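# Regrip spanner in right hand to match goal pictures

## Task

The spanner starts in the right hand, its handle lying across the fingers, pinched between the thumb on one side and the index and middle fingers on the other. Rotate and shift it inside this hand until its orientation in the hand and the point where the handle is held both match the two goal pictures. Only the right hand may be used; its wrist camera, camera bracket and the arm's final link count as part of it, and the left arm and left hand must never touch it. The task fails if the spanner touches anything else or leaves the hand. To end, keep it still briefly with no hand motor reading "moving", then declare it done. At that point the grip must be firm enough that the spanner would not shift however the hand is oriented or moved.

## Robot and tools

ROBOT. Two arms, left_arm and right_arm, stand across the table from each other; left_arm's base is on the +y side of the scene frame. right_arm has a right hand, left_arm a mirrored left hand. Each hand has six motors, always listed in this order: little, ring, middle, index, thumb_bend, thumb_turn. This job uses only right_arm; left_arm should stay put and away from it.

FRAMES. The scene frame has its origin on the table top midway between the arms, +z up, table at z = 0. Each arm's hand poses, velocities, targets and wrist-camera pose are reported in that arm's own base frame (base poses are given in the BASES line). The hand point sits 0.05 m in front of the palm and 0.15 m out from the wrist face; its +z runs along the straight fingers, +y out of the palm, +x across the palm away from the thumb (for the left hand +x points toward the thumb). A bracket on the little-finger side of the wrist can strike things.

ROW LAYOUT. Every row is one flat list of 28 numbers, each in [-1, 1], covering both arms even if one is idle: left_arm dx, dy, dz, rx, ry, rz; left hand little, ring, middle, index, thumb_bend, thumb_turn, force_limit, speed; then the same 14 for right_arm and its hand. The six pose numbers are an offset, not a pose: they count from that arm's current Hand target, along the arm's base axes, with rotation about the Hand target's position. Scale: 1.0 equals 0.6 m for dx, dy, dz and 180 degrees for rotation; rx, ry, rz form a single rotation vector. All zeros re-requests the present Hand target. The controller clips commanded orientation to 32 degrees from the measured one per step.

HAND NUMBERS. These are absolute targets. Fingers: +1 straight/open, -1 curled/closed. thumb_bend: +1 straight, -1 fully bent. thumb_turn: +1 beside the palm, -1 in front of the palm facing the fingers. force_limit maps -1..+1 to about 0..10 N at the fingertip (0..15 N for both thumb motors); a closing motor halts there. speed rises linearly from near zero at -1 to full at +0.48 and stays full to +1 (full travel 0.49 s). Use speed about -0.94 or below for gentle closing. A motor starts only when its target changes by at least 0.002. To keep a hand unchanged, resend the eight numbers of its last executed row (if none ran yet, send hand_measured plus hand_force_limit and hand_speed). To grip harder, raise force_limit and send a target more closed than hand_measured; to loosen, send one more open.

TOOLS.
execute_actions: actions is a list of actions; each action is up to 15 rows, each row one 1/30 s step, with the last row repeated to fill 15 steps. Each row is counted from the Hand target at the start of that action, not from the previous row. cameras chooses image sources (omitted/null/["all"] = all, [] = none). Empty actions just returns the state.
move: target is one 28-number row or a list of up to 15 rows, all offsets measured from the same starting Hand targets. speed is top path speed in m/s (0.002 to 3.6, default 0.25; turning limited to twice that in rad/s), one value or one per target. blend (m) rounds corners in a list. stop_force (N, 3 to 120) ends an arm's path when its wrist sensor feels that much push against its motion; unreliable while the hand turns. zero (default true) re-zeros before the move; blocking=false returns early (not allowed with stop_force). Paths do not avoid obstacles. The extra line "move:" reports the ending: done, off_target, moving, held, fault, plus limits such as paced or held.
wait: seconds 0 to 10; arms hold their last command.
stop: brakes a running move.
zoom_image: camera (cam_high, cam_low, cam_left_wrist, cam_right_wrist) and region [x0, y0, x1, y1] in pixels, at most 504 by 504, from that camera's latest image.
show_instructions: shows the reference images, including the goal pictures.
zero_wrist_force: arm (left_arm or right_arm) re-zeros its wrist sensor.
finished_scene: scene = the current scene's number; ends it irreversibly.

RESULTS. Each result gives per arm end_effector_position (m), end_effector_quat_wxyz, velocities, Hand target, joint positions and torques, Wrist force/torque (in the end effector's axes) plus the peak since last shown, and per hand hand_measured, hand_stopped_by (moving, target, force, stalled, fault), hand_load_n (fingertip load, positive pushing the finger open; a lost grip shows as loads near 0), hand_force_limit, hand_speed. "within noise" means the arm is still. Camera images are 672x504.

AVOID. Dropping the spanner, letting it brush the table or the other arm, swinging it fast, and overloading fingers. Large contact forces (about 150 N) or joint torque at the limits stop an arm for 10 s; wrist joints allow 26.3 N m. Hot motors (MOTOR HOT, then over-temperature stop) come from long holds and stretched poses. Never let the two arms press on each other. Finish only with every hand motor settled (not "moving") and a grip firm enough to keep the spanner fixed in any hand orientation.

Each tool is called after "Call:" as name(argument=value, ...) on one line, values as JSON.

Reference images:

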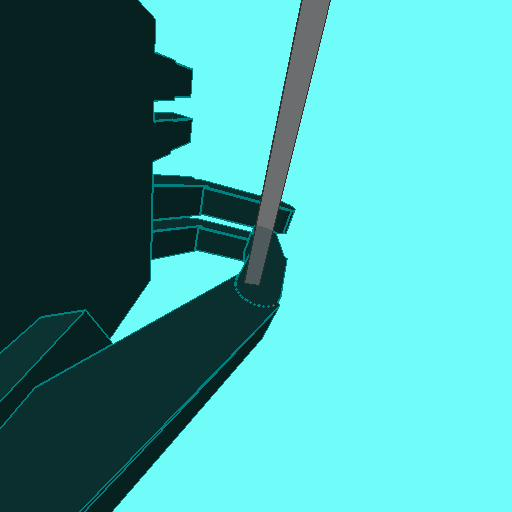

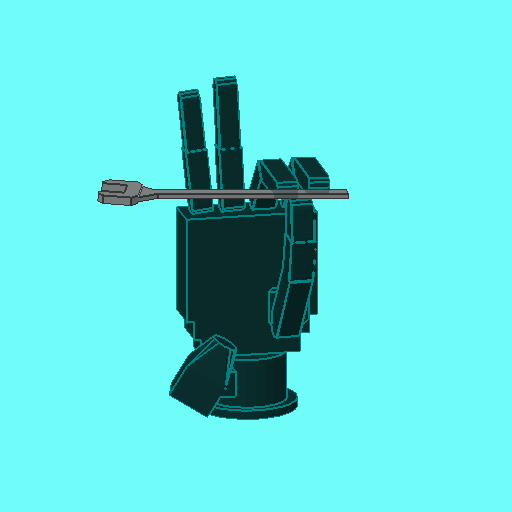

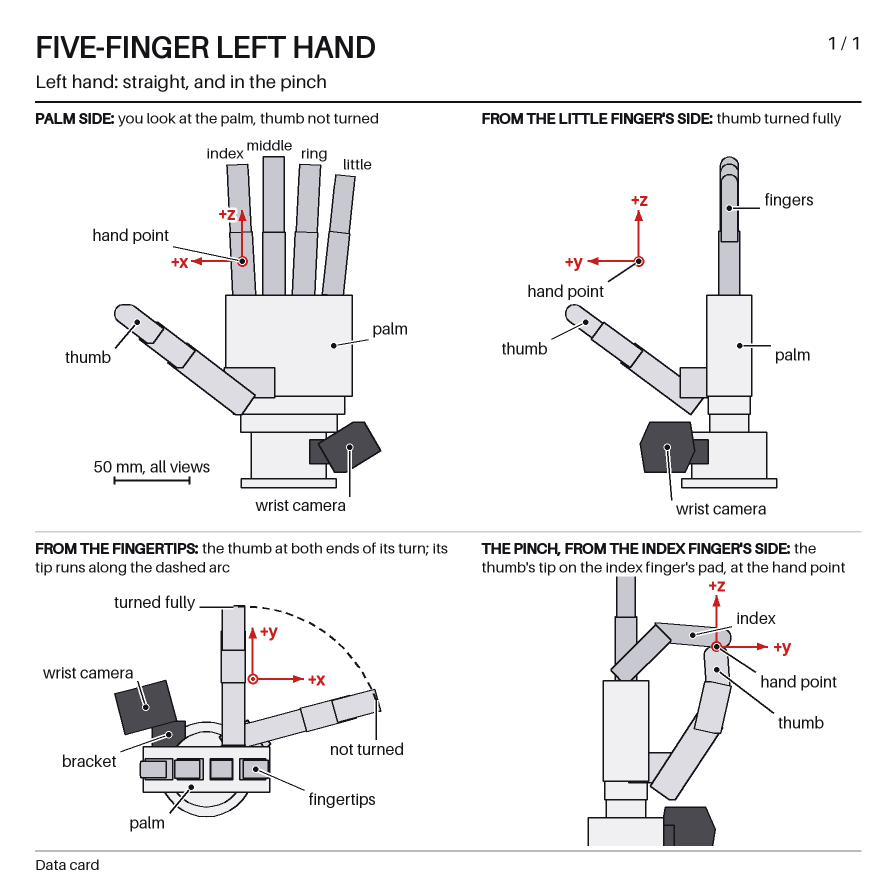

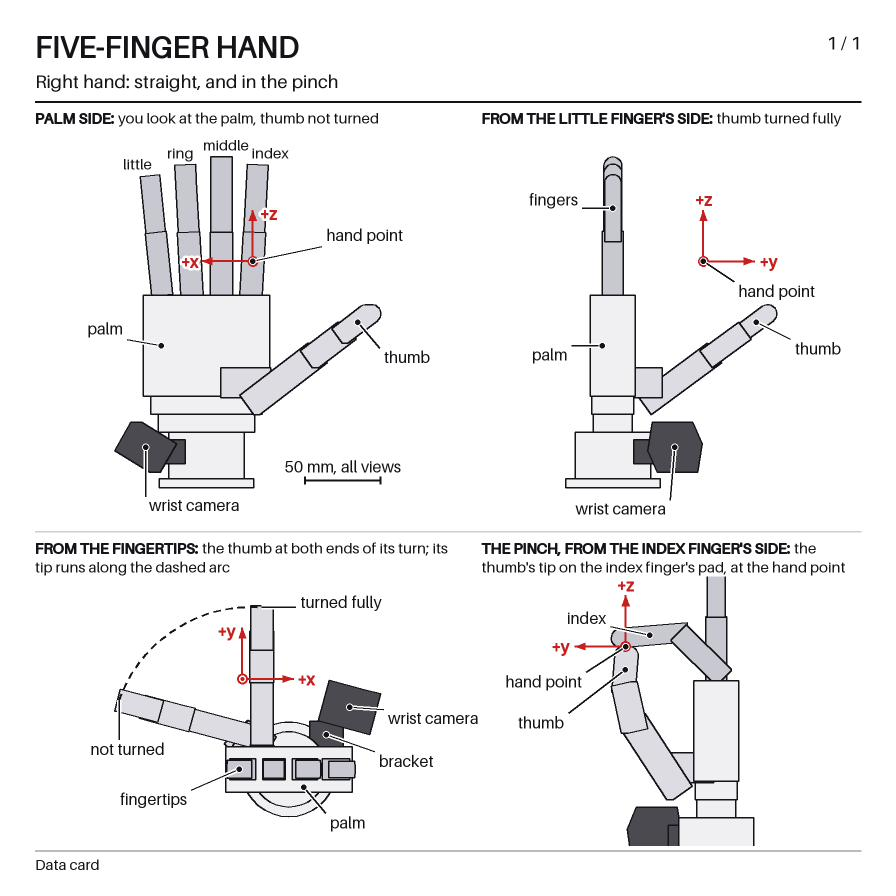

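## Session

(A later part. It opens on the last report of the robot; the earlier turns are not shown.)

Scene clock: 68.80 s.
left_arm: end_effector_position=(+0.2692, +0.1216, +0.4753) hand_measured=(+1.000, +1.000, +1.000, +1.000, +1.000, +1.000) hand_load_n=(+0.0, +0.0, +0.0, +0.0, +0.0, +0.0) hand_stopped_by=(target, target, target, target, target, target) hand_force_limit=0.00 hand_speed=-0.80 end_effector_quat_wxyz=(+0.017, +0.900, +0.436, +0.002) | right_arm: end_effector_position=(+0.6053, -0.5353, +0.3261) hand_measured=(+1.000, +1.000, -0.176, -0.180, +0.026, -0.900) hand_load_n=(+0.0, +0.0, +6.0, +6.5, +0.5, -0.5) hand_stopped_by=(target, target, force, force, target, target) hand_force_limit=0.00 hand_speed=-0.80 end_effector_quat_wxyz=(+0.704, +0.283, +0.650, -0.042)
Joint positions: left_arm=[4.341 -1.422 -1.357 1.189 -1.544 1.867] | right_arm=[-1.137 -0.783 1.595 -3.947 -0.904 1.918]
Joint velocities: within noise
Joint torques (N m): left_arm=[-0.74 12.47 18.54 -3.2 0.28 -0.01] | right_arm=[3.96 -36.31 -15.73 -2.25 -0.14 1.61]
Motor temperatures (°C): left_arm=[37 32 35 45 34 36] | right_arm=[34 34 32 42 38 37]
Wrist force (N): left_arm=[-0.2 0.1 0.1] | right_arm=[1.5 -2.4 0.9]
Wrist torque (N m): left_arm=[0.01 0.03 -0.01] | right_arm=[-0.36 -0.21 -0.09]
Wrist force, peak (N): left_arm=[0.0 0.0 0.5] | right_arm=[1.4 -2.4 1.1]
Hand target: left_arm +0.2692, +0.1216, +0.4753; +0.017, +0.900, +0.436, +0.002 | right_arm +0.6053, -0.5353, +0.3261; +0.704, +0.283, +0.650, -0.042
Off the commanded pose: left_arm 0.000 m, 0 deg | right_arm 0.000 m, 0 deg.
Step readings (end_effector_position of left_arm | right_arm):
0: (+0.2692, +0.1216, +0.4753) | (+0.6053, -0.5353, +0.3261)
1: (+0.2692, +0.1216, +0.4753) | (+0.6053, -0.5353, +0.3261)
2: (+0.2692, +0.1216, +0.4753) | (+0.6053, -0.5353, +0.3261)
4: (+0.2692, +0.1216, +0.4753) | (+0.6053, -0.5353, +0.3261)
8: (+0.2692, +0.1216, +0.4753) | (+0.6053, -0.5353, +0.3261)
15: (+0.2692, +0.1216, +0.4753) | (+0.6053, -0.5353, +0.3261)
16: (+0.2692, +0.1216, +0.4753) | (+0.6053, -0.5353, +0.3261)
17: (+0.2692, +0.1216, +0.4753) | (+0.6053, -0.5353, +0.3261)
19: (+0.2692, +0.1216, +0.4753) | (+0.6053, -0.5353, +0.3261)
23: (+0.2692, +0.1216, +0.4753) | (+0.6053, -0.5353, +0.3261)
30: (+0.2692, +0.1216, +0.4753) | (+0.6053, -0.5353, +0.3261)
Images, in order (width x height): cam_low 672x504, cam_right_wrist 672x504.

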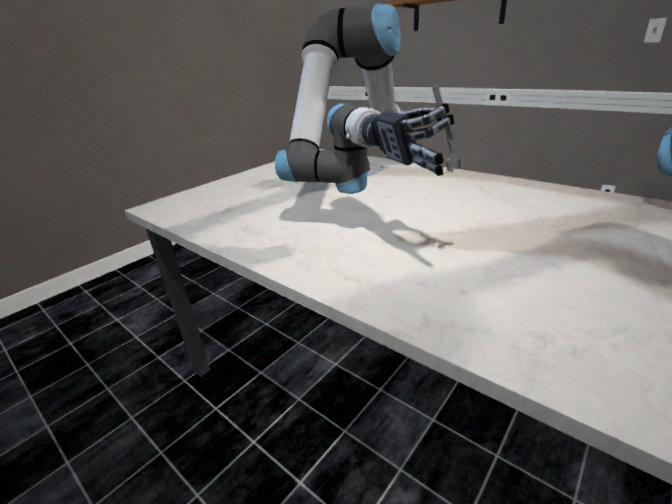

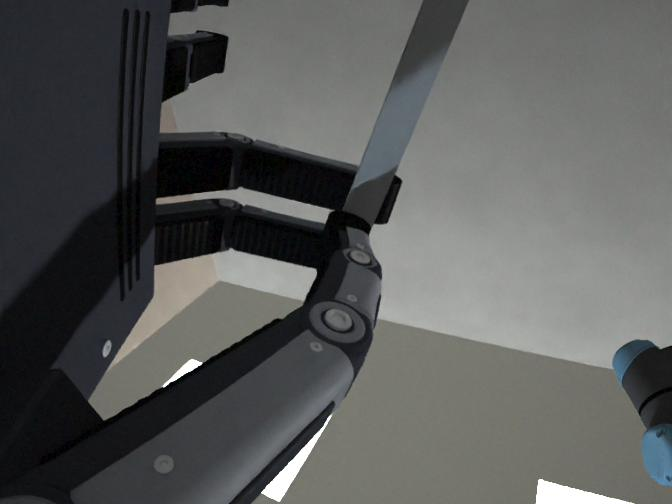

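Call:
execute_actions(actions=[[[0,0,0,0,0,0,1,1,1,1,1,1,0,-0.8,0,0,0,0,0,0,1,1,-0.154,-0.154,0.026,-0.9,0,-0.8],[0,0,0,0,0,0,1,1,1,1,1,1,0,-0.8,0,0,0,0,0,0,1,1,-0.154,-0.154,0.026,-0.9,0,-0.8],[0,0,0,0,0,0,1,1,1,1,1,1,0,-0.8,0,0,0,0,0,0,1,1,-0.154,-0.154,0.026,-0.9,0,-0.8],[0,0,0,0,0,0,1,1,1,1,1,1,0,-0.8,0,0,0,0,0,0,1,1,-0.190,-0.190,0.026,-0.9,0,-0.8]]], cameras=["cam_right_wrist"])

Call:
zoom_image(camera="cam_right_wrist", region=[250, 0, 502, 420])

Scene clock: 74.03 s.
left_arm: end_effector_position=(+0.2692, +0.1216, +0.4753) hand_measured=(+1.000, +1.000, +1.000, +1.000, +1.000, +1.000) hand_load_n=(+0.0, +0.0, +0.0, +0.0, -0.5, +0.0) hand_stopped_by=(target, target, target, target, target, target) hand_force_limit=0.00 hand_speed=-0.80 end_effector_quat_wxyz=(+0.017, +0.900, +0.436, +0.002) | right_arm: end_effector_position=(+0.6053, -0.5353, +0.3261) hand_measured=(+1.000, +1.000, -0.186, -0.178, +0.026, -0.900) hand_load_n=(+0.0, +0.5, +10.0, +5.5, +0.5, -0.5) hand_stopped_by=(target, target, force, force, target, target) hand_force_limit=0.00 hand_speed=-0.80 end_effector_quat_wxyz=(+0.704, +0.283, +0.650, -0.042)
Joint positions: left_arm=[4.341 -1.422 -1.357 1.189 -1.544 1.867] | right_arm=[-1.137 -0.783 1.595 -3.947 -0.904 1.918]
Joint velocities: within noise
Joint torques (N m): left_arm=[-0.91 13.11 18.62 -3.14 0.25 -0.05] | right_arm=[-0.37 -36.73 -22.15 -2.08 0.88 1.6]
Motor temperatures (°C): left_arm=[37 32 35 45 34 36] | right_arm=[34 34 32 42 38 37]
Wrist force (N): left_arm=[-0.2 -0.1 0.0] | right_arm=[0.9 -2.0 1.1]
Wrist torque (N m): left_arm=[-0.01 0.02 0.00] | right_arm=[-0.32 -0.14 -0.11]
Wrist force, peak (N): left_arm=[-0.1 0.2 0.4] | right_arm=[1.2 -2.5 1.2]
Hand target: left_arm +0.2692, +0.1216, +0.4753; +0.017, +0.900, +0.436, +0.002 | right_arm +0.6053, -0.5353, +0.3261; +0.704, +0.283, +0.650, -0.042
Off the commanded pose: left_arm 0.000 m, 0 deg | right_arm 0.000 m, 0 deg.
Step readings (end_effector_position of left_arm | right_arm):
0: (+0.2692, +0.1216, +0.4753) | (+0.6053, -0.5353, +0.3261)
1: (+0.2692, +0.1216, +0.4753) | (+0.6053, -0.5353, +0.3261)
2: (+0.2692, +0.1216, +0.4753) | (+0.6053, -0.5353, +0.3261)
4: (+0.2692, +0.1216, +0.4753) | (+0.6053, -0.5353, +0.3261)
8: (+0.2692, +0.1216, +0.4753) | (+0.6053, -0.5353, +0.3261)
15: (+0.2692, +0.1216, +0.4753) | (+0.6053, -0.5353, +0.3261)
Images, in order (width x height): cam_right_wrist 672x504.

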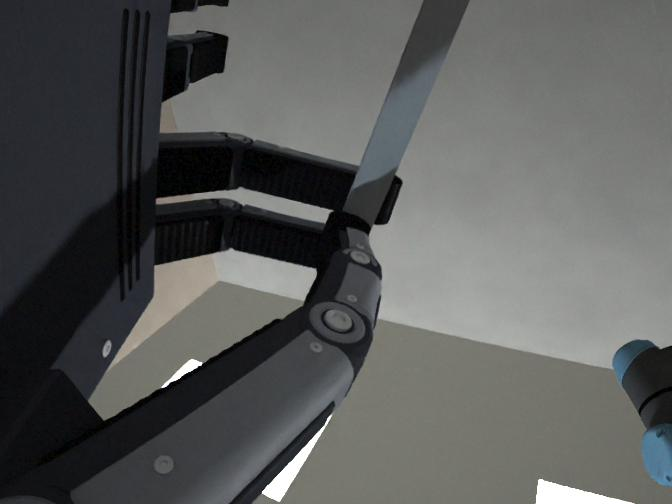

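Scaled by 1.200 from the camera's 672x504 image, which has a finer 960x720 frame.

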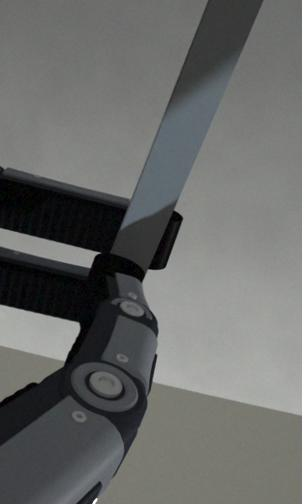

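Call:
execute_actions(actions=[[[0,0,0,0,0,0,1,1,1,1,1,1,0,-0.8,0,0,0,0,0,0,1,1,-0.155,-0.155,0.026,-0.9,0,-0.8],[0,0,0,0,0,0,1,1,1,1,1,1,0,-0.8,0,0,0,0,0,0,1,1,-0.155,-0.155,0.026,-0.9,0,-0.8],[0,0,0,0,0,0,1,1,1,1,1,1,0,-0.8,0,0,0,0,0,0,1,1,-0.155,-0.155,0.026,-0.9,0,-0.8],[0,0,0,0,0,0,1,1,1,1,1,1,0,-0.8,0,0,0,0,0,0,1,1,-0.155,-0.155,0.026,-0.9,0,-0.8],[0,0,0,0,0,0,1,1,1,1,1,1,0,-0.8,0,0,0,0,0,0,1,1,-0.190,-0.190,0.026,-0.9,0,-0.8]]], cameras=["cam_right_wrist"])

Call:
zoom_image(camera="cam_right_wrist", region=[250, 0, 502, 420])

Scene clock: 78.80 s.
left_arm: end_effector_position=(+0.2692, +0.1216, +0.4753) hand_measured=(+1.000, +1.000, +1.000, +1.000, +1.000, +1.000) hand_load_n=(+0.0, +0.0, +0.0, +0.0, +0.0, +0.0) hand_stopped_by=(target, target, target, target, target, target) hand_force_limit=0.00 hand_speed=-0.80 end_effector_quat_wxyz=(+0.017, +0.900, +0.436, +0.002) | right_arm: end_effector_position=(+0.6053, -0.5353, +0.3261) hand_measured=(+1.000, +1.000, -0.186, -0.186, +0.026, -0.900) hand_load_n=(+0.0, +0.0, +10.5, +9.0, +1.0, -1.5) hand_stopped_by=(target, target, force, force, target, target) hand_force_limit=0.00 hand_speed=-0.80 end_effector_quat_wxyz=(+0.704, +0.283, +0.650, -0.042)
Joint positions: left_arm=[4.341 -1.422 -1.357 1.189 -1.544 1.867] | right_arm=[-1.137 -0.783 1.595 -3.947 -0.904 1.918]
Joint velocities: within noise
Joint torques (N m): left_arm=[-0.62 12.69 18.69 -3.3 0.2 -0.03] | right_arm=[-2.48 -37.53 -24.54 -2.03 0.84 1.49]
Motor temperatures (°C): left_arm=[37 32 35 45 34 36] | right_arm=[34 34 32 41 38 37]
Wrist force (N): left_arm=[0.0 -0.1 0.2] | right_arm=[1.2 -2.3 0.8]
Wrist torque (N m): left_arm=[-0.01 0.01 0.00] | right_arm=[-0.34 -0.17 -0.10]
Wrist force, peak (N): left_arm=[-0.3 0.0 0.2] | right_arm=[1.4 -2.7 1.0]
Hand target: left_arm +0.2692, +0.1216, +0.4753; +0.017, +0.900, +0.436, +0.002 | right_arm +0.6053, -0.5353, +0.3261; +0.704, +0.283, +0.650, -0.042
Off the commanded pose: left_arm 0.000 m, 0 deg | right_arm 0.000 m, 0 deg.
Step readings (end_effector_position of left_arm | right_arm):
0: (+0.2692, +0.1216, +0.4753) | (+0.6053, -0.5353, +0.3261)
1: (+0.2692, +0.1216, +0.4753) | (+0.6053, -0.5353, +0.3261)
2: (+0.2692, +0.1216, +0.4753) | (+0.6053, -0.5353, +0.3261)
4: (+0.2692, +0.1216, +0.4753) | (+0.6053, -0.5353, +0.3261)
8: (+0.2692, +0.1216, +0.4753) | (+0.6053, -0.5353, +0.3261)
15: (+0.2692, +0.1216, +0.4753) | (+0.6053, -0.5353, +0.3261)
Images, in order (width x height): cam_right_wrist 672x504.

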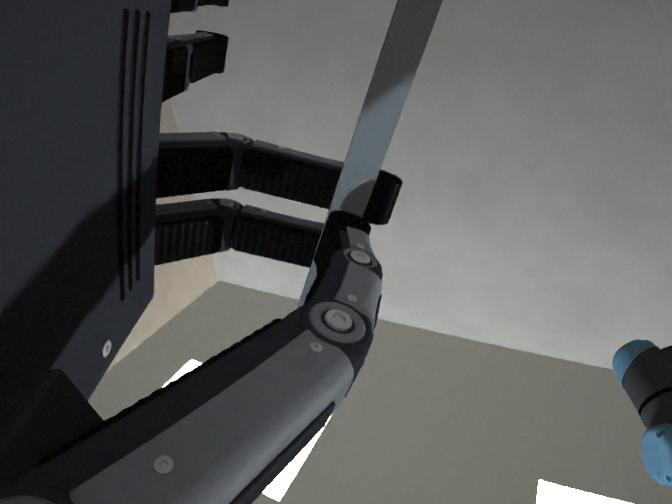

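Scaled by 1.200 from the camera's 672x504 image, which has a finer 960x720 frame.

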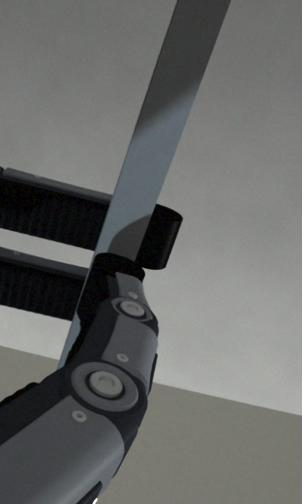

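Call:
zoom_image(camera="cam_right_wrist", region=[260, 230, 360, 330])

Call:
wait(seconds=0.1, cameras=["cam_low","cam_high"])

Call:
zoom_image(camera="cam_low", region=[350, 60, 490, 200])

Scaled by 5.040 from the camera's 672x504 image, which has a finer 960x720 frame.

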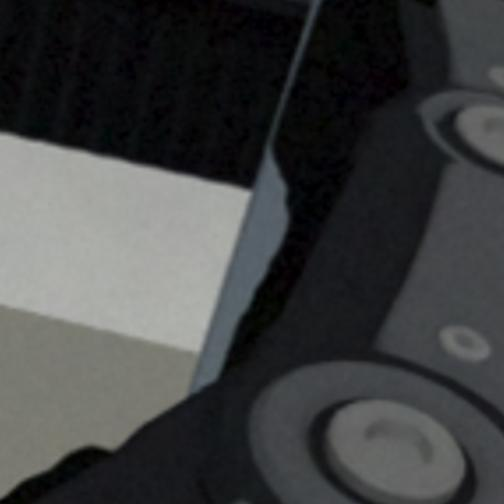

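Scene clock: 83.73 s.
left_arm: end_effector_position=(+0.2692, +0.1216, +0.4753) hand_measured=(+1.000, +1.000, +1.000, +1.000, +1.000, +1.000) hand_load_n=(+0.0, +0.0, +0.0, +0.0, +0.0, +0.0) hand_stopped_by=(target, target, target, target, target, target) hand_force_limit=0.00 hand_speed=-0.80 end_effector_quat_wxyz=(+0.017, +0.900, +0.436, +0.002) | right_arm: end_effector_position=(+0.6053, -0.5353, +0.3261) hand_measured=(+1.000, +1.000, -0.186, -0.186, +0.026, -0.900) hand_load_n=(+0.0, +0.0, +10.5, +9.0, +1.0, -1.5) hand_stopped_by=(target, target, force, force, target, target) hand_force_limit=0.00 hand_speed=-0.80 end_effector_quat_wxyz=(+0.704, +0.283, +0.650, -0.042)
Joint positions: left_arm=[4.341 -1.422 -1.357 1.189 -1.544 1.867] | right_arm=[-1.137 -0.783 1.595 -3.947 -0.904 1.918]
Joint velocities: within noise
Joint torques (N m): left_arm=[-0.2 13.19 19.17 -3.3 0.15 0.02] | right_arm=[-2.85 -39.56 -24.43 -2.03 0.83 0.89]
Motor temperatures (°C): left_arm=[37 32 35 45 34 36] | right_arm=[34 34 32 41 38 37]
Wrist force (N): left_arm=[0.0 0.0 0.1] | right_arm=[1.4 -2.2 0.9]
Wrist torque (N m): left_arm=[0.00 0.01 -0.01] | right_arm=[-0.34 -0.21 -0.09]
Wrist force, peak (N): left_arm=[-0.3 -0.3 0.2] | right_arm=[1.5 -2.5 0.9]
Hand target: left_arm +0.2692, +0.1216, +0.4753; +0.017, +0.900, +0.436, +0.002 | right_arm +0.6053, -0.5353, +0.3261; +0.704, +0.283, +0.650, -0.042
Off the commanded pose: left_arm 0.000 m, 0 deg | right_arm 0.000 m, 0 deg.
wait: 0.10 s; at rest from the start
Images, in order (width x height): cam_high 672x504, cam_low 672x504.

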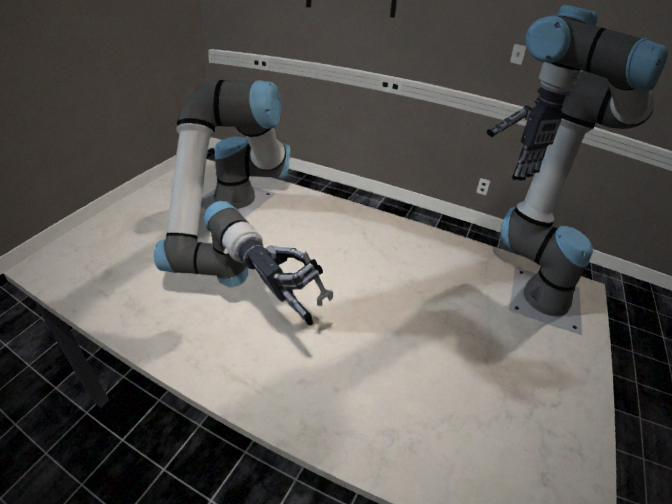

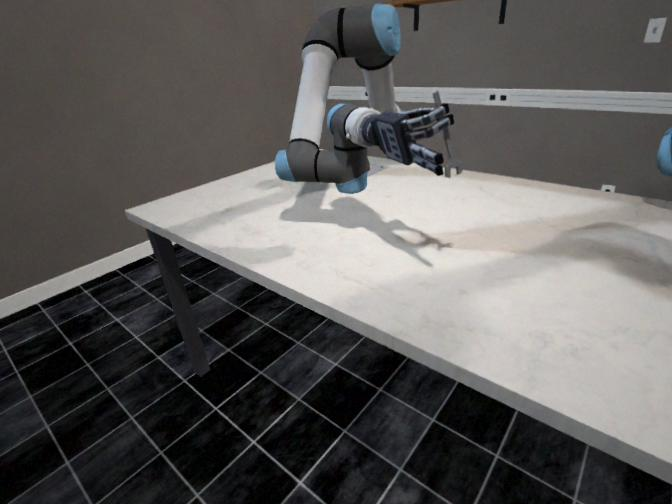

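Scaled by 3.600.

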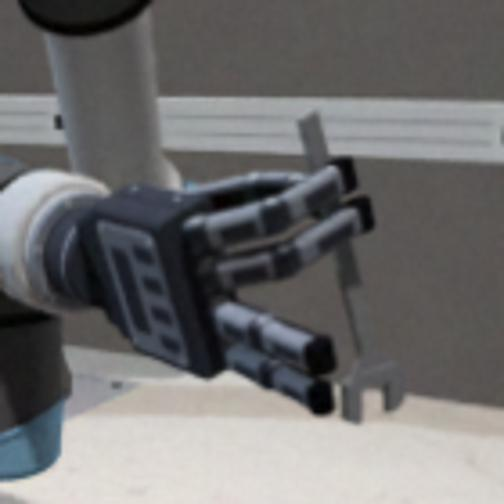

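Call:
move(target=[0,0,0,0,0,0,1,1,1,1,1,1,0,-0.8,0,0,0,-0.08,0.0406,0.0006,1,1,-0.190,-0.190,0.026,-0.9,0,-0.8], speed=0.3, cameras=[])

Call:
execute_actions(actions=[[[0,0,0,0,0,0,1,1,1,1,1,1,0,-0.8,0,0,0,0,0,0,1,1,-0.157,-0.157,0.026,-0.9,0,-0.8],[0,0,0,0,0,0,1,1,1,1,1,1,0,-0.8,0,0,0,0,0,0,1,1,-0.157,-0.157,0.026,-0.9,0,-0.8],[0,0,0,0,0,0,1,1,1,1,1,1,0,-0.8,0,0,0,0,0,0,1,1,-0.157,-0.157,0.026,-0.9,0,-0.8],[0,0,0,0,0,0,1,1,1,1,1,1,0,-0.8,0,0,0,0,0,0,1,1,-0.190,-0.190,0.026,-0.9,0,-0.8]],[[0,0,0,0,0,0,1,1,1,1,1,1,0,-0.8,0,0,0,0,0,0,1,1,-0.157,-0.157,0.026,-0.9,0,-0.8],[0,0,0,0,0,0,1,1,1,1,1,1,0,-0.8,0,0,0,0,0,0,1,1,-0.157,-0.157,0.026,-0.9,0,-0.8],[0,0,0,0,0,0,1,1,1,1,1,1,0,-0.8,0,0,0,0,0,0,1,1,-0.157,-0.157,0.026,-0.9,0,-0.8],[0,0,0,0,0,0,1,1,1,1,1,1,0,-0.8,0,0,0,0,0,0,1,1,-0.190,-0.190,0.026,-0.9,0,-0.8]]], cameras=["cam_right_wrist","cam_low"])

Call:
zoom_image(camera="cam_low", region=[350, 60, 490, 200])

Call:
zoom_image(camera="cam_right_wrist", region=[250, 0, 502, 420])

Scene clock: 94.20 s.
left_arm: end_effector_position=(+0.2692, +0.1216, +0.4753) hand_measured=(+1.000, +1.000, +1.000, +1.000, +1.000, +1.000) hand_load_n=(+0.0, -0.5, +0.0, +0.0, +0.0, +0.0) hand_stopped_by=(target, target, target, target, target, target) hand_force_limit=0.00 hand_speed=-0.80 end_effector_quat_wxyz=(+0.017, +0.900, +0.436, +0.002) | right_arm: end_effector_position=(+0.6053, -0.5353, +0.3261) hand_measured=(+1.000, +1.000, -0.186, -0.186, +0.026, -0.900) hand_load_n=(+0.0, +0.0, +10.5, +9.0, +1.0, -1.5) hand_stopped_by=(target, target, force, force, target, target) hand_force_limit=0.00 hand_speed=-0.80 end_effector_quat_wxyz=(+0.691, +0.189, +0.683, -0.141)
Joint positions: left_arm=[4.341 -1.422 -1.357 1.189 -1.544 1.867] | right_arm=[-1.153 -0.799 1.574 -3.911 -0.887 1.636]
Joint velocities: within noise
Joint torques (N m): left_arm=[-0.62 13.35 19.36 -3.54 0.32 -0.04] | right_arm=[-6.59 -57.8 -26.98 0.26 1.44 -1.3]
Motor temperatures (°C): left_arm=[37 32 35 45 34 36] | right_arm=[34 34 32 41 38 37]
Wrist force (N): left_arm=[0.0 -0.1 0.1] | right_arm=[1.1 -1.6 0.7]
Wrist torque (N m): left_arm=[-0.02 0.00 0.01] | right_arm=[-0.28 -0.14 -0.07]
Wrist force, peak (N): left_arm=[-0.2 0.1 0.3] | right_arm=[1.4 -2.4 1.2]
Hand target: left_arm +0.2692, +0.1216, +0.4753; +0.017, +0.900, +0.436, +0.002 | right_arm +0.6053, -0.5353, +0.3261; +0.691, +0.189, +0.683, -0.141
Off the commanded pose: left_arm 0.000 m, 0 deg | right_arm 0.000 m, 0 deg.
move: done
No camera images: "cameras" was empty.

Scene clock: 95.40 s.
left_arm: end_effector_position=(+0.2692, +0.1216, +0.4753) hand_measured=(+1.000, +1.000, +1.000, +1.000, +1.000, +1.000) hand_load_n=(+0.0, +0.0, +0.0, +0.0, +0.0, +0.0) hand_stopped_by=(target, target, target, target, target, target) hand_force_limit=0.00 hand_speed=-0.80 end_effector_quat_wxyz=(+0.017, +0.900, +0.436, +0.002) | right_arm: end_effector_position=(+0.6053, -0.5353, +0.3261) hand_measured=(+1.000, +1.000, -0.180, -0.180, +0.026, -0.900) hand_load_n=(+0.0, +0.0, +7.5, +6.5, +1.0, -1.5) hand_stopped_by=(target, target, force, force, target, target) hand_force_limit=0.00 hand_speed=-0.80 end_effector_quat_wxyz=(+0.691, +0.189, +0.683, -0.141)
Joint positions: left_arm=[4.341 -1.422 -1.357 1.189 -1.544 1.867] | right_arm=[-1.153 -0.799 1.574 -3.911 -0.887 1.636]
Joint velocities: within noise
Joint torques (N m): left_arm=[-0.89 13.45 19.53 -3.38 0.21 -0.03] | right_arm=[-6.44 -57.55 -21.54 -0.01 0.88 -1.37]
Motor temperatures (°C): left_arm=[37 32 35 45 34 36] | right_arm=[34 34 32 41 38 37]
Wrist force (N): left_arm=[0.0 -0.1 0.2] | right_arm=[1.0 -1.9 1.0]
Wrist torque (N m): left_arm=[-0.02 0.01 0.00] | right_arm=[-0.33 -0.13 -0.08]
Wrist force, peak (N): left_arm=[0.2 0.2 0.2] | right_arm=[1.2 -1.9 1.1]
Hand target: left_arm +0.2692, +0.1216, +0.4753; +0.017, +0.900, +0.436, +0.002 | right_arm +0.6053, -0.5353, +0.3261; +0.691, +0.189, +0.683, -0.141
Off the commanded pose: left_arm 0.000 m, 0 deg | right_arm 0.000 m, 0 deg.
Step readings (end_effector_position of left_arm | right_arm):
0: (+0.2692, +0.1216, +0.4753) | (+0.6053, -0.5353, +0.3261)
1: (+0.2692, +0.1216, +0.4753) | (+0.6053, -0.5353, +0.3261)
2: (+0.2692, +0.1216, +0.4753) | (+0.6053, -0.5353, +0.3261)
4: (+0.2692, +0.1216, +0.4753) | (+0.6053, -0.5353, +0.3261)
8: (+0.2692, +0.1216, +0.4753) | (+0.6053, -0.5353, +0.3261)
15: (+0.2692, +0.1216, +0.4753) | (+0.6053, -0.5353, +0.3261)
16: (+0.2692, +0.1216, +0.4753) | (+0.6053, -0.5353, +0.3261)
17: (+0.2692, +0.1216, +0.4753) | (+0.6053, -0.5353, +0.3261)
19: (+0.2692, +0.1216, +0.4753) | (+0.6053, -0.5353, +0.3261)
23: (+0.2692, +0.1216, +0.4753) | (+0.6053, -0.5353, +0.3261)
30: (+0.2692, +0.1216, +0.4753) | (+0.6053, -0.5353, +0.3261)
Images, in order (width x height): cam_low 672x504, cam_right_wrist 672x504.

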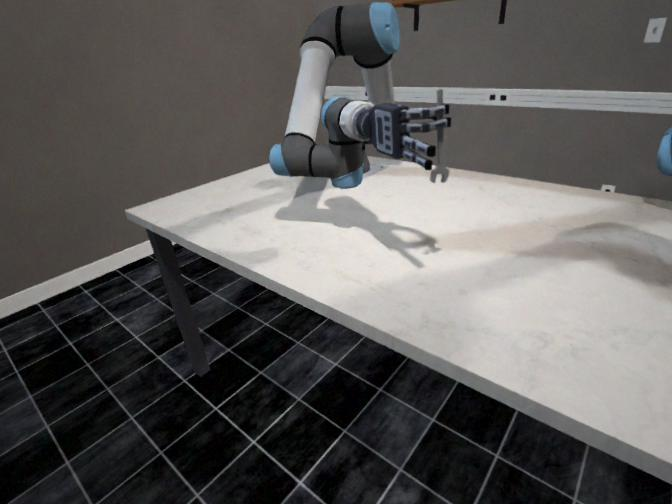

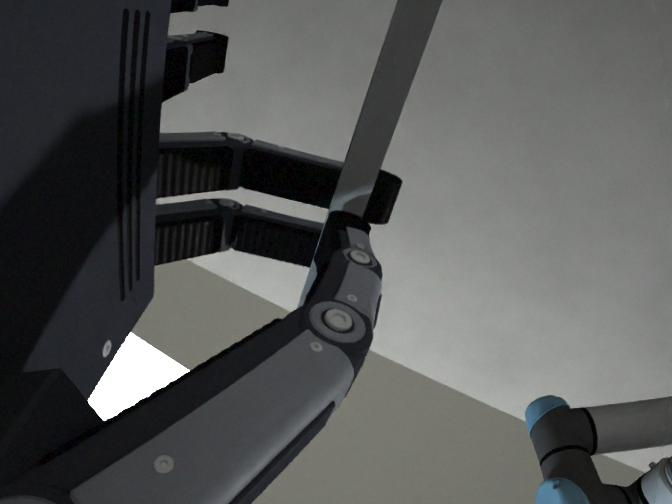

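Scaled by 3.600.

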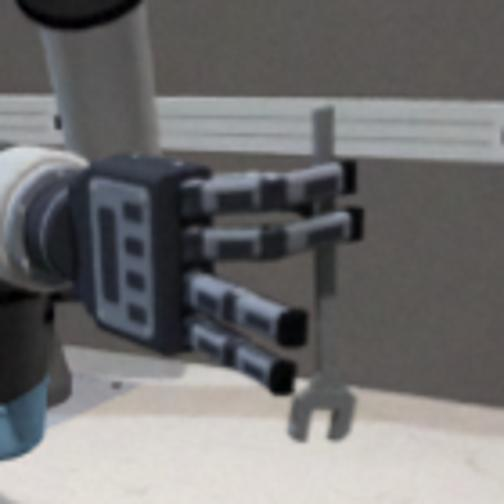

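Scaled by 1.200 from the camera's 672x504 image, which has a finer 960x720 frame.

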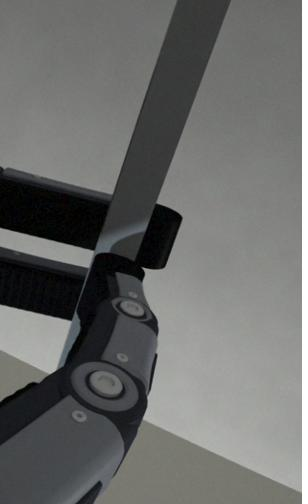

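Call:
execute_actions(actions=[[[0,0,0,0,0,0,1,1,1,1,1,1,0,-0.8,0,0,0,0,0,0,1,1,-0.155,-0.155,0.026,-0.9,0,-0.8],[0,0,0,0,0,0,1,1,1,1,1,1,0,-0.8,0,0,0,0,0,0,1,1,-0.155,-0.155,0.026,-0.9,0,-0.8],[0,0,0,0,0,0,1,1,1,1,1,1,0,-0.8,0,0,0,0,0,0,1,1,-0.155,-0.155,0.026,-0.9,0,-0.8],[0,0,0,0,0,0,1,1,1,1,1,1,0,-0.8,0,0,0,0,0,0,1,1,-0.190,-0.190,0.026,-0.9,0,-0.8]],[[0,0,0,0,0,0,1,1,1,1,1,1,0,-0.8,0,0,0,0,0,0,1,1,-0.155,-0.155,0.026,-0.9,0,-0.8],[0,0,0,0,0,0,1,1,1,1,1,1,0,-0.8,0,0,0,0,0,0,1,1,-0.155,-0.155,0.026,-0.9,0,-0.8],[0,0,0,0,0,0,1,1,1,1,1,1,0,-0.8,0,0,0,0,0,0,1,1,-0.155,-0.155,0.026,-0.9,0,-0.8],[0,0,0,0,0,0,1,1,1,1,1,1,0,-0.8,0,0,0,0,0,0,1,1,-0.190,-0.190,0.026,-0.9,0,-0.8]]], cameras=["cam_right_wrist","cam_low"])

Call:
zoom_image(camera="cam_low", region=[350, 60, 490, 200])

Call:
zoom_image(camera="cam_right_wrist", region=[250, 0, 502, 420])

Scene clock: 104.70 s.
left_arm: end_effector_position=(+0.2692, +0.1216, +0.4753) hand_measured=(+1.000, +1.000, +1.000, +1.000, +1.000, +1.000) hand_load_n=(+0.0, +0.0, +0.0, +0.0, +0.0, +0.0) hand_stopped_by=(target, target, target, target, target, target) hand_force_limit=0.00 hand_speed=-0.80 end_effector_quat_wxyz=(+0.017, +0.900, +0.436, +0.002) | right_arm: end_effector_position=(+0.6053, -0.5353, +0.3261) hand_measured=(+1.000, +1.000, -0.186, -0.174, +0.026, -0.900) hand_load_n=(+0.0, +0.0, +10.0, +5.0, +1.0, -0.5) hand_stopped_by=(target, target, force, force, target, target) hand_force_limit=0.00 hand_speed=-0.80 end_effector_quat_wxyz=(+0.691, +0.189, +0.683, -0.141)
Joint positions: left_arm=[4.341 -1.422 -1.357 1.189 -1.544 1.867] | right_arm=[-1.153 -0.799 1.574 -3.911 -0.887 1.636]
Joint velocities: within noise
Joint torques (N m): left_arm=[-0.19 13.73 19.71 -3.61 0.19 -0.12] | right_arm=[-6 -57.86 -9.49 -0.99 -1.09 -1.44]
Motor temperatures (°C): left_arm=[37 32 35 45 34 36] | right_arm=[34 34 32 41 38 37]
Wrist force (N): left_arm=[0.0 0.0 0.1] | right_arm=[1.2 -1.8 1.0]
Wrist torque (N m): left_arm=[0.00 0.00 0.00] | right_arm=[-0.31 -0.15 -0.07]
Wrist force, peak (N): left_arm=[-0.2 -0.2 0.3] | right_arm=[1.3 -2.1 1.0]
Hand target: left_arm +0.2692, +0.1216, +0.4753; +0.017, +0.900, +0.436, +0.002 | right_arm +0.6053, -0.5353, +0.3261; +0.691, +0.189, +0.683, -0.141
Off the commanded pose: left_arm 0.000 m, 0 deg | right_arm 0.000 m, 0 deg.
Step readings (end_effector_position of left_arm | right_arm):
0: (+0.2692, +0.1216, +0.4753) | (+0.6053, -0.5353, +0.3261)
1: (+0.2692, +0.1216, +0.4753) | (+0.6053, -0.5353, +0.3261)
2: (+0.2692, +0.1216, +0.4753) | (+0.6053, -0.5353, +0.3261)
4: (+0.2692, +0.1216, +0.4753) | (+0.6053, -0.5353, +0.3261)
8: (+0.2692, +0.1216, +0.4753) | (+0.6053, -0.5353, +0.3261)
15: (+0.2692, +0.1216, +0.4753) | (+0.6053, -0.5353, +0.3261)
16: (+0.2692, +0.1216, +0.4753) | (+0.6053, -0.5353, +0.3261)
17: (+0.2692, +0.1216, +0.4753) | (+0.6053, -0.5353, +0.3261)
19: (+0.2692, +0.1216, +0.4753) | (+0.6053, -0.5353, +0.3261)
23: (+0.2692, +0.1216, +0.4753) | (+0.6053, -0.5353, +0.3261)
30: (+0.2692, +0.1216, +0.4753) | (+0.6053, -0.5353, +0.3261)
Images, in order (width x height): cam_low 672x504, cam_right_wrist 672x504.

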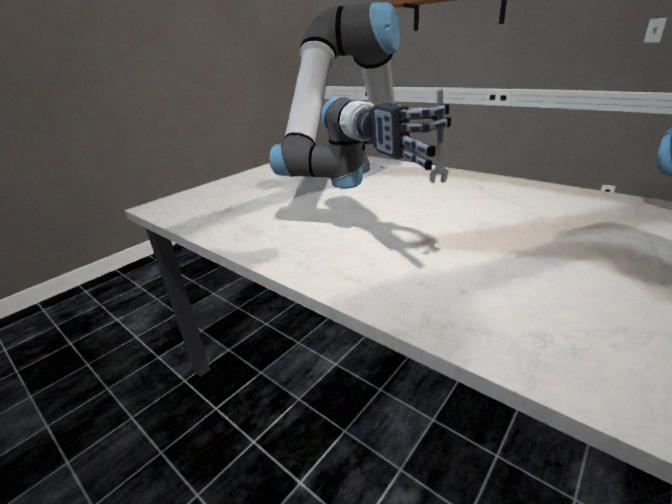

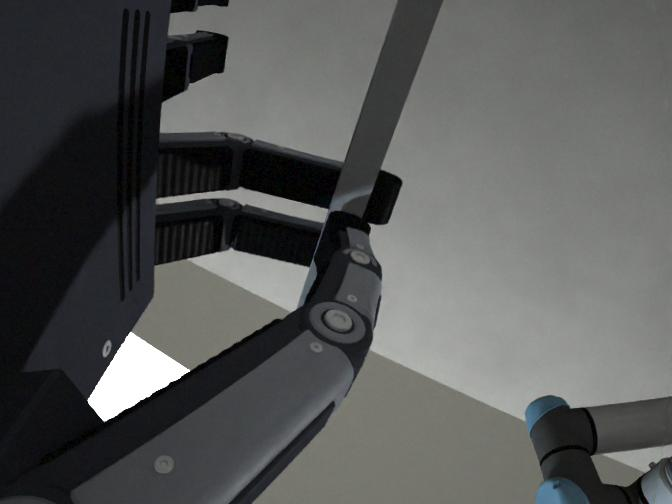

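Scaled by 3.600.

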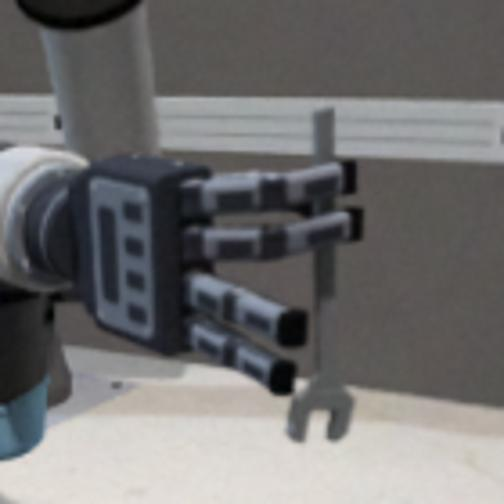

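Scaled by 1.200 from the camera's 672x504 image, which has a finer 960x720 frame.

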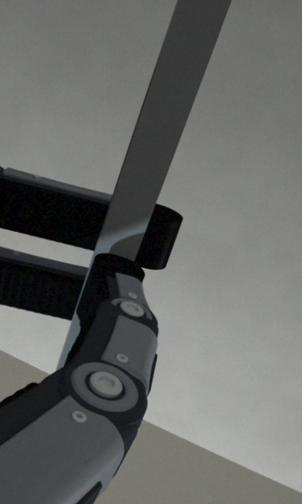

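Call:
move(target=[0,0,0,0,0,0,1,1,1,1,1,1,0,-0.8,0,0,0,0.203,-0.103,-0.0014,1,1,-0.190,-0.190,0.026,-0.9,0,-0.8], speed=0.3, cameras=[])

Call:
execute_actions(actions=[[[0,0,0,0,0,0,1,1,1,1,1,1,0,-0.8,0,0,0,0,0,0,1,1,-0.157,-0.157,0.026,-0.9,0,-0.8],[0,0,0,0,0,0,1,1,1,1,1,1,0,-0.8,0,0,0,0,0,0,1,1,-0.157,-0.157,0.026,-0.9,0,-0.8],[0,0,0,0,0,0,1,1,1,1,1,1,0,-0.8,0,0,0,0,0,0,1,1,-0.157,-0.157,0.026,-0.9,0,-0.8],[0,0,0,0,0,0,1,1,1,1,1,1,0,-0.8,0,0,0,0,0,0,1,1,-0.190,-0.190,0.026,-0.9,0,-0.8]],[[0,0,0,0,0,0,1,1,1,1,1,1,0,-0.8,0,0,0,0,0,0,1,1,-0.157,-0.157,0.026,-0.9,0,-0.8],[0,0,0,0,0,0,1,1,1,1,1,1,0,-0.8,0,0,0,0,0,0,1,1,-0.157,-0.157,0.026,-0.9,0,-0.8],[0,0,0,0,0,0,1,1,1,1,1,1,0,-0.8,0,0,0,0,0,0,1,1,-0.157,-0.157,0.026,-0.9,0,-0.8],[0,0,0,0,0,0,1,1,1,1,1,1,0,-0.8,0,0,0,0,0,0,1,1,-0.190,-0.190,0.026,-0.9,0,-0.8]]], cameras=["cam_right_wrist"])

Call:
zoom_image(camera="cam_right_wrist", region=[250, 0, 502, 420])

Scene clock: 115.13 s.
left_arm: end_effector_position=(+0.2692, +0.1216, +0.4753) hand_measured=(+1.000, +1.000, +1.000, +1.000, +1.000, +1.000) hand_load_n=(+0.0, +0.0, +0.0, +0.0, +0.0, +0.0) hand_stopped_by=(target, target, target, target, target, target) hand_force_limit=0.00 hand_speed=-0.80 end_effector_quat_wxyz=(+0.017, +0.900, +0.436, +0.002) | right_arm: end_effector_position=(+0.6053, -0.5353, +0.3261) hand_measured=(+1.000, +1.000, -0.186, -0.174, +0.026, -0.900) hand_load_n=(+0.0, +0.0, +10.5, +4.5, +1.0, -0.5) hand_stopped_by=(target, target, force, force, target, target) hand_force_limit=0.00 hand_speed=-0.80 end_effector_quat_wxyz=(+0.697, +0.416, +0.574, +0.110)
Joint positions: left_arm=[4.341 -1.422 -1.357 1.189 -1.544 1.867] | right_arm=[-1.102 -0.775 1.632 -3.992 -0.94 2.351]
Joint velocities: within noise
Joint torques (N m): left_arm=[-0.96 14.38 19.85 -3.68 0.3 -0.09] | right_arm=[8.71 -35.42 -5.04 -2.64 -1.73 1.47]
Motor temperatures (°C): left_arm=[37 32 35 45 34 36] | right_arm=[34 34 32 41 38 37]
Wrist force (N): left_arm=[0.1 0.0 0.3] | right_arm=[0.2 -2.9 1.1]
Wrist torque (N m): left_arm=[-0.01 -0.01 0.01] | right_arm=[-0.41 -0.02 -0.25]
Wrist force, peak (N): left_arm=[-0.1 -0.2 0.4] | right_arm=[0.5 -3.2 1.3]
Hand target: left_arm +0.2692, +0.1216, +0.4753; +0.017, +0.900, +0.436, +0.002 | right_arm +0.6053, -0.5353, +0.3261; +0.697, +0.416, +0.574, +0.110
Off the commanded pose: left_arm 0.000 m, 0 deg | right_arm 0.000 m, 0 deg.
move: done
No camera images: "cameras" was empty.

Scene clock: 116.33 s.
left_arm: end_effector_position=(+0.2692, +0.1216, +0.4753) hand_measured=(+1.000, +1.000, +1.000, +1.000, +1.000, +1.000) hand_load_n=(+0.0, +0.0, +0.0, +0.0, +0.0, +0.0) hand_stopped_by=(target, target, target, target, target, target) hand_force_limit=0.00 hand_speed=-0.80 end_effector_quat_wxyz=(+0.017, +0.900, +0.436, +0.002) | right_arm: end_effector_position=(+0.6053, -0.5353, +0.3261) hand_measured=(+1.000, +1.000, -0.180, -0.182, +0.026, -0.900) hand_load_n=(+0.5, +0.0, +7.5, +8.0, +1.5, -1.0) hand_stopped_by=(target, target, force, force, target, target) hand_force_limit=0.00 hand_speed=-0.80 end_effector_quat_wxyz=(+0.697, +0.416, +0.574, +0.110)
Joint positions: left_arm=[4.341 -1.422 -1.357 1.189 -1.544 1.867] | right_arm=[-1.102 -0.775 1.632 -3.992 -0.94 2.351]
Joint velocities: within noise
Joint torques (N m): left_arm=[-0.3 13.76 20.07 -3.69 0.32 -0.02] | right_arm=[6.51 -37.71 -8.67 -2.25 -1.13 1.6]
Motor temperatures (°C): left_arm=[37 32 35 45 34 36] | right_arm=[34 34 32 41 38 37]
Wrist force (N): left_arm=[0.0 -0.1 0.2] | right_arm=[0.6 -3.0 1.4]
Wrist torque (N m): left_arm=[-0.02 0.00 0.00] | right_arm=[-0.45 -0.09 -0.22]
Wrist force, peak (N): left_arm=[-0.2 -0.1 0.2] | right_arm=[0.3 -3.1 1.5]
Hand target: left_arm +0.2692, +0.1216, +0.4753; +0.017, +0.900, +0.436, +0.002 | right_arm +0.6053, -0.5353, +0.3261; +0.697, +0.416, +0.574, +0.110
Off the commanded pose: left_arm 0.000 m, 0 deg | right_arm 0.000 m, 0 deg.
Step readings (end_effector_position of left_arm | right_arm):
0: (+0.2692, +0.1216, +0.4753) | (+0.6053, -0.5353, +0.3261)
1: (+0.2692, +0.1216, +0.4753) | (+0.6053, -0.5353, +0.3261)
2: (+0.2692, +0.1216, +0.4753) | (+0.6053, -0.5353, +0.3261)
4: (+0.2692, +0.1216, +0.4753) | (+0.6053, -0.5353, +0.3261)
8: (+0.2692, +0.1216, +0.4753) | (+0.6053, -0.5353, +0.3261)
15: (+0.2692, +0.1216, +0.4753) | (+0.6053, -0.5353, +0.3261)
16: (+0.2692, +0.1216, +0.4753) | (+0.6053, -0.5353, +0.3261)
17: (+0.2692, +0.1216, +0.4753) | (+0.6053, -0.5353, +0.3261)
19: (+0.2692, +0.1216, +0.4753) | (+0.6053, -0.5353, +0.3261)
23: (+0.2692, +0.1216, +0.4753) | (+0.6053, -0.5353, +0.3261)
30: (+0.2692, +0.1216, +0.4753) | (+0.6053, -0.5353, +0.3261)
Images, in order (width x height): cam_right_wrist 672x504.

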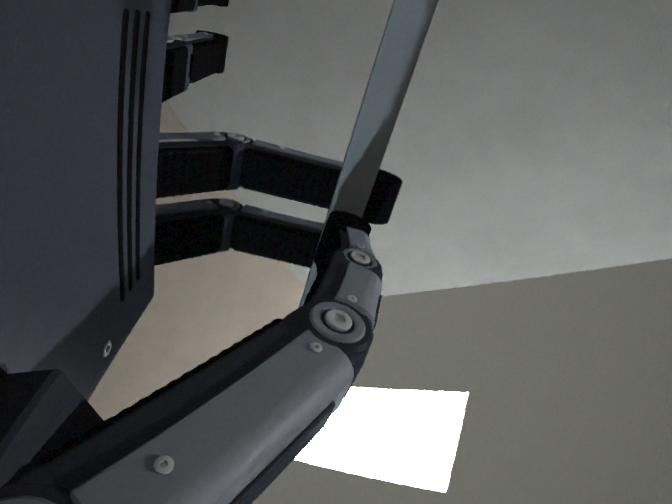

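Scaled by 1.200 from the camera's 672x504 image, which has a finer 960x720 frame.

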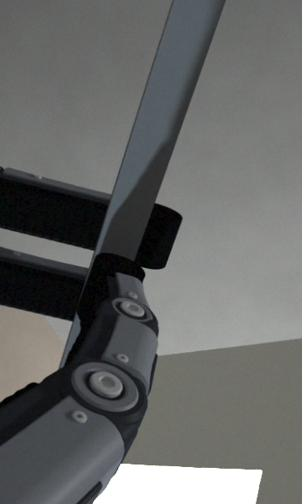

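Call:
execute_actions(actions=[[[0,0,0,0,0,0,1,1,1,1,1,1,0,-0.8,0,0,0,0,0,0,1,1,-0.156,-0.156,0.026,-0.9,0,-0.8],[0,0,0,0,0,0,1,1,1,1,1,1,0,-0.8,0,0,0,0,0,0,1,1,-0.156,-0.156,0.026,-0.9,0,-0.8],[0,0,0,0,0,0,1,1,1,1,1,1,0,-0.8,0,0,0,0,0,0,1,1,-0.156,-0.156,0.026,-0.9,0,-0.8],[0,0,0,0,0,0,1,1,1,1,1,1,0,-0.8,0,0,0,0,0,0,1,1,-0.190,-0.190,0.026,-0.9,0,-0.8]],[[0,0,0,0,0,0,1,1,1,1,1,1,0,-0.8,0,0,0,0,0,0,1,1,-0.156,-0.156,0.026,-0.9,0,-0.8],[0,0,0,0,0,0,1,1,1,1,1,1,0,-0.8,0,0,0,0,0,0,1,1,-0.156,-0.156,0.026,-0.9,0,-0.8],[0,0,0,0,0,0,1,1,1,1,1,1,0,-0.8,0,0,0,0,0,0,1,1,-0.156,-0.156,0.026,-0.9,0,-0.8],[0,0,0,0,0,0,1,1,1,1,1,1,0,-0.8,0,0,0,0,0,0,1,1,-0.190,-0.190,0.026,-0.9,0,-0.8]]], cameras=["cam_right_wrist"])

Call:
zoom_image(camera="cam_right_wrist", region=[250, 0, 502, 420])

Scene clock: 122.83 s.
left_arm: end_effector_position=(+0.2692, +0.1216, +0.4753) hand_measured=(+1.000, +1.000, +1.000, +1.000, +1.000, +1.000) hand_load_n=(+0.0, +0.0, +0.0, +0.0, +0.0, +0.0) hand_stopped_by=(target, target, target, target, target, target) hand_force_limit=0.00 hand_speed=-0.80 end_effector_quat_wxyz=(+0.017, +0.900, +0.436, +0.002) | right_arm: end_effector_position=(+0.6053, -0.5353, +0.3261) hand_measured=(+1.000, +1.000, -0.186, -0.176, +0.026, -0.900) hand_load_n=(+0.0, +0.0, +10.5, +5.5, +1.0, -0.5) hand_stopped_by=(target, target, force, force, target, target) hand_force_limit=0.00 hand_speed=-0.80 end_effector_quat_wxyz=(+0.697, +0.416, +0.574, +0.110)
Joint positions: left_arm=[4.341 -1.422 -1.357 1.189 -1.544 1.867] | right_arm=[-1.102 -0.775 1.632 -3.992 -0.94 2.351]
Joint velocities: within noise
Joint torques (N m): left_arm=[-0.8 14.62 20.03 -3.68 0.24 -0.01] | right_arm=[-0.19 -44.24 -14.71 -1.02 1.04 1.61]
Motor temperatures (°C): left_arm=[37 32 35 45 34 36] | right_arm=[34 34 32 41 38 37]
Wrist force (N): left_arm=[0.0 0.1 0.2] | right_arm=[0.4 -2.9 1.4]
Wrist torque (N m): left_arm=[0.00 0.01 0.00] | right_arm=[-0.43 -0.06 -0.22]
Wrist force, peak (N): left_arm=[-0.3 0.1 0.3] | right_arm=[0.5 -3.5 1.2]
Hand target: left_arm +0.2692, +0.1216, +0.4753; +0.017, +0.900, +0.436, +0.002 | right_arm +0.6053, -0.5353, +0.3261; +0.697, +0.416, +0.574, +0.110
Off the commanded pose: left_arm 0.000 m, 0 deg | right_arm 0.000 m, 0 deg.
Step readings (end_effector_position of left_arm | right_arm):
0: (+0.2692, +0.1216, +0.4753) | (+0.6053, -0.5353, +0.3261)
1: (+0.2692, +0.1216, +0.4753) | (+0.6053, -0.5353, +0.3261)
2: (+0.2692, +0.1216, +0.4753) | (+0.6053, -0.5353, +0.3261)
4: (+0.2692, +0.1216, +0.4753) | (+0.6053, -0.5353, +0.3261)
8: (+0.2692, +0.1216, +0.4753) | (+0.6053, -0.5353, +0.3261)
15: (+0.2692, +0.1216, +0.4753) | (+0.6053, -0.5353, +0.3261)
16: (+0.2692, +0.1216, +0.4753) | (+0.6053, -0.5353, +0.3261)
17: (+0.2692, +0.1216, +0.4753) | (+0.6053, -0.5353, +0.3261)
19: (+0.2692, +0.1216, +0.4753) | (+0.6053, -0.5353, +0.3261)
23: (+0.2692, +0.1216, +0.4753) | (+0.6053, -0.5353, +0.3261)
30: (+0.2692, +0.1216, +0.4753) | (+0.6053, -0.5353, +0.3261)
Images, in order (width x height): cam_right_wrist 672x504.

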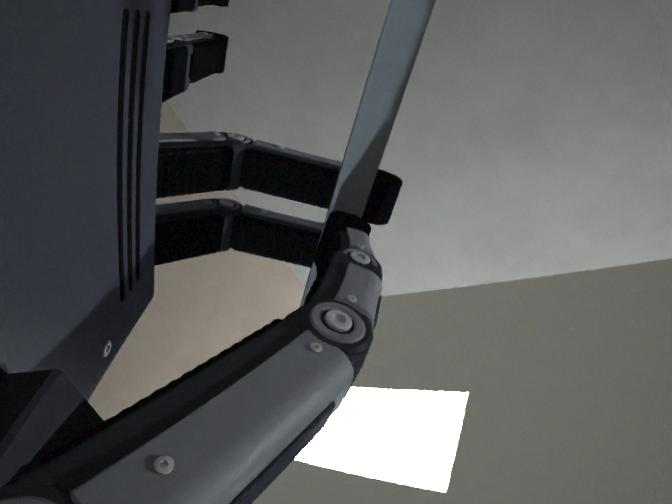

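Scaled by 1.200 from the camera's 672x504 image, which has a finer 960x720 frame.

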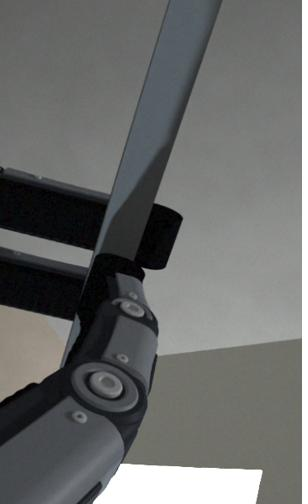

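Call:
execute_actions(actions=[[[0,0,0,0,0,0,1,1,1,1,1,1,0,-0.8,0,0,0,0,0,0,1,1,-0.154,-0.154,0.026,-0.9,0,-0.8],[0,0,0,0,0,0,1,1,1,1,1,1,0,-0.8,0,0,0,0,0,0,1,1,-0.154,-0.154,0.026,-0.9,0,-0.8],[0,0,0,0,0,0,1,1,1,1,1,1,0,-0.8,0,0,0,0,0,0,1,1,-0.154,-0.154,0.026,-0.9,0,-0.8],[0,0,0,0,0,0,1,1,1,1,1,1,0,-0.8,0,0,0,0,0,0,1,1,-0.190,-0.190,0.026,-0.9,0,-0.8]],[[0,0,0,0,0,0,1,1,1,1,1,1,0,-0.8,0,0,0,0,0,0,1,1,-0.155,-0.155,0.026,-0.9,0,-0.8],[0,0,0,0,0,0,1,1,1,1,1,1,0,-0.8,0,0,0,0,0,0,1,1,-0.155,-0.155,0.026,-0.9,0,-0.8],[0,0,0,0,0,0,1,1,1,1,1,1,0,-0.8,0,0,0,0,0,0,1,1,-0.155,-0.155,0.026,-0.9,0,-0.8],[0,0,0,0,0,0,1,1,1,1,1,1,0,-0.8,0,0,0,0,0,0,1,1,-0.190,-0.190,0.026,-0.9,0,-0.8]]], cameras=["cam_right_wrist"])

Call:
zoom_image(camera="cam_right_wrist", region=[250, 0, 502, 420])

Scene clock: 130.13 s.
left_arm: end_effector_position=(+0.2692, +0.1216, +0.4753) hand_measured=(+1.000, +1.000, +1.000, +1.000, +1.000, +1.000) hand_load_n=(+0.0, +0.0, +0.0, +0.0, +0.0, +0.0) hand_stopped_by=(target, target, target, target, target, target) hand_force_limit=0.00 hand_speed=-0.80 end_effector_quat_wxyz=(+0.017, +0.900, +0.436, +0.002) | right_arm: end_effector_position=(+0.6053, -0.5353, +0.3261) hand_measured=(+1.000, +1.000, -0.180, -0.186, +0.026, -0.900) hand_load_n=(+0.0, +0.0, +7.5, +9.0, +1.5, -1.0) hand_stopped_by=(target, target, force, force, target, target) hand_force_limit=0.00 hand_speed=-0.80 end_effector_quat_wxyz=(+0.697, +0.416, +0.574, +0.110)
Joint positions: left_arm=[4.341 -1.422 -1.357 1.189 -1.544 1.867] | right_arm=[-1.102 -0.775 1.632 -3.992 -0.94 2.351]
Joint velocities: within noise
Joint torques (N m): left_arm=[-0.86 15.01 20.6 -3.69 0.24 -0.04] | right_arm=[-3.51 -50.82 -23.4 -0.75 1.08 1.5]
Motor temperatures (°C): left_arm=[37 32 35 45 34 36] | right_arm=[34 34 32 41 38 37]
Wrist force (N): left_arm=[-0.1 0.0 0.0] | right_arm=[0.3 -3.0 1.3]
Wrist torque (N m): left_arm=[0.01 0.01 0.00] | right_arm=[-0.44 -0.04 -0.24]
Wrist force, peak (N): left_arm=[-0.3 0.1 0.2] | right_arm=[0.5 -3.4 1.5]
Hand target: left_arm +0.2692, +0.1216, +0.4753; +0.017, +0.900, +0.436, +0.002 | right_arm +0.6053, -0.5353, +0.3261; +0.697, +0.416, +0.574, +0.110
Off the commanded pose: left_arm 0.000 m, 0 deg | right_arm 0.000 m, 0 deg.
Step readings (end_effector_position of left_arm | right_arm):
0: (+0.2692, +0.1216, +0.4753) | (+0.6053, -0.5353, +0.3261)
1: (+0.2692, +0.1216, +0.4753) | (+0.6053, -0.5353, +0.3261)
2: (+0.2692, +0.1216, +0.4753) | (+0.6053, -0.5353, +0.3261)
4: (+0.2692, +0.1216, +0.4753) | (+0.6053, -0.5353, +0.3261)
8: (+0.2692, +0.1216, +0.4753) | (+0.6053, -0.5353, +0.3261)
15: (+0.2692, +0.1216, +0.4753) | (+0.6053, -0.5353, +0.3261)
16: (+0.2692, +0.1216, +0.4753) | (+0.6053, -0.5353, +0.3261)
17: (+0.2692, +0.1216, +0.4753) | (+0.6053, -0.5353, +0.3261)
19: (+0.2692, +0.1216, +0.4753) | (+0.6053, -0.5353, +0.3261)
23: (+0.2692, +0.1216, +0.4753) | (+0.6053, -0.5353, +0.3261)
30: (+0.2692, +0.1216, +0.4753) | (+0.6053, -0.5353, +0.3261)
Images, in order (width x height): cam_right_wrist 672x504.

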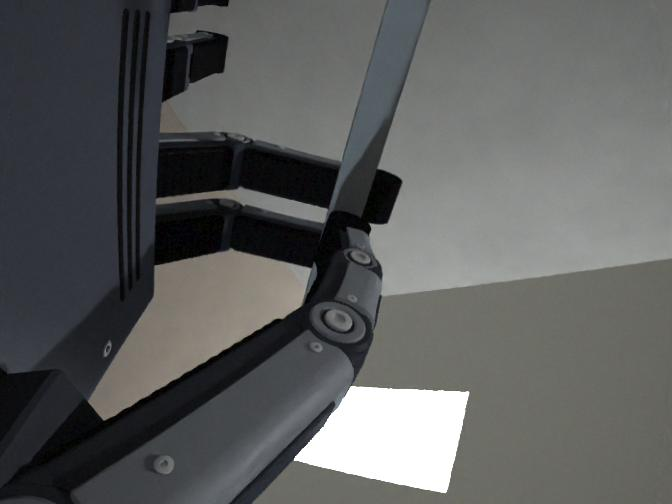

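Scaled by 1.200 from the camera's 672x504 image, which has a finer 960x720 frame.

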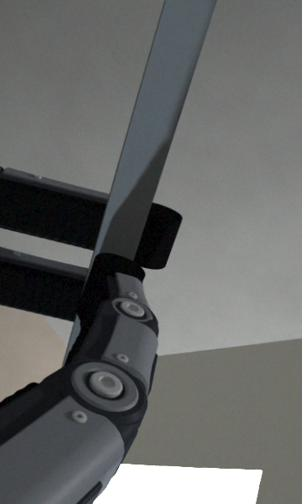

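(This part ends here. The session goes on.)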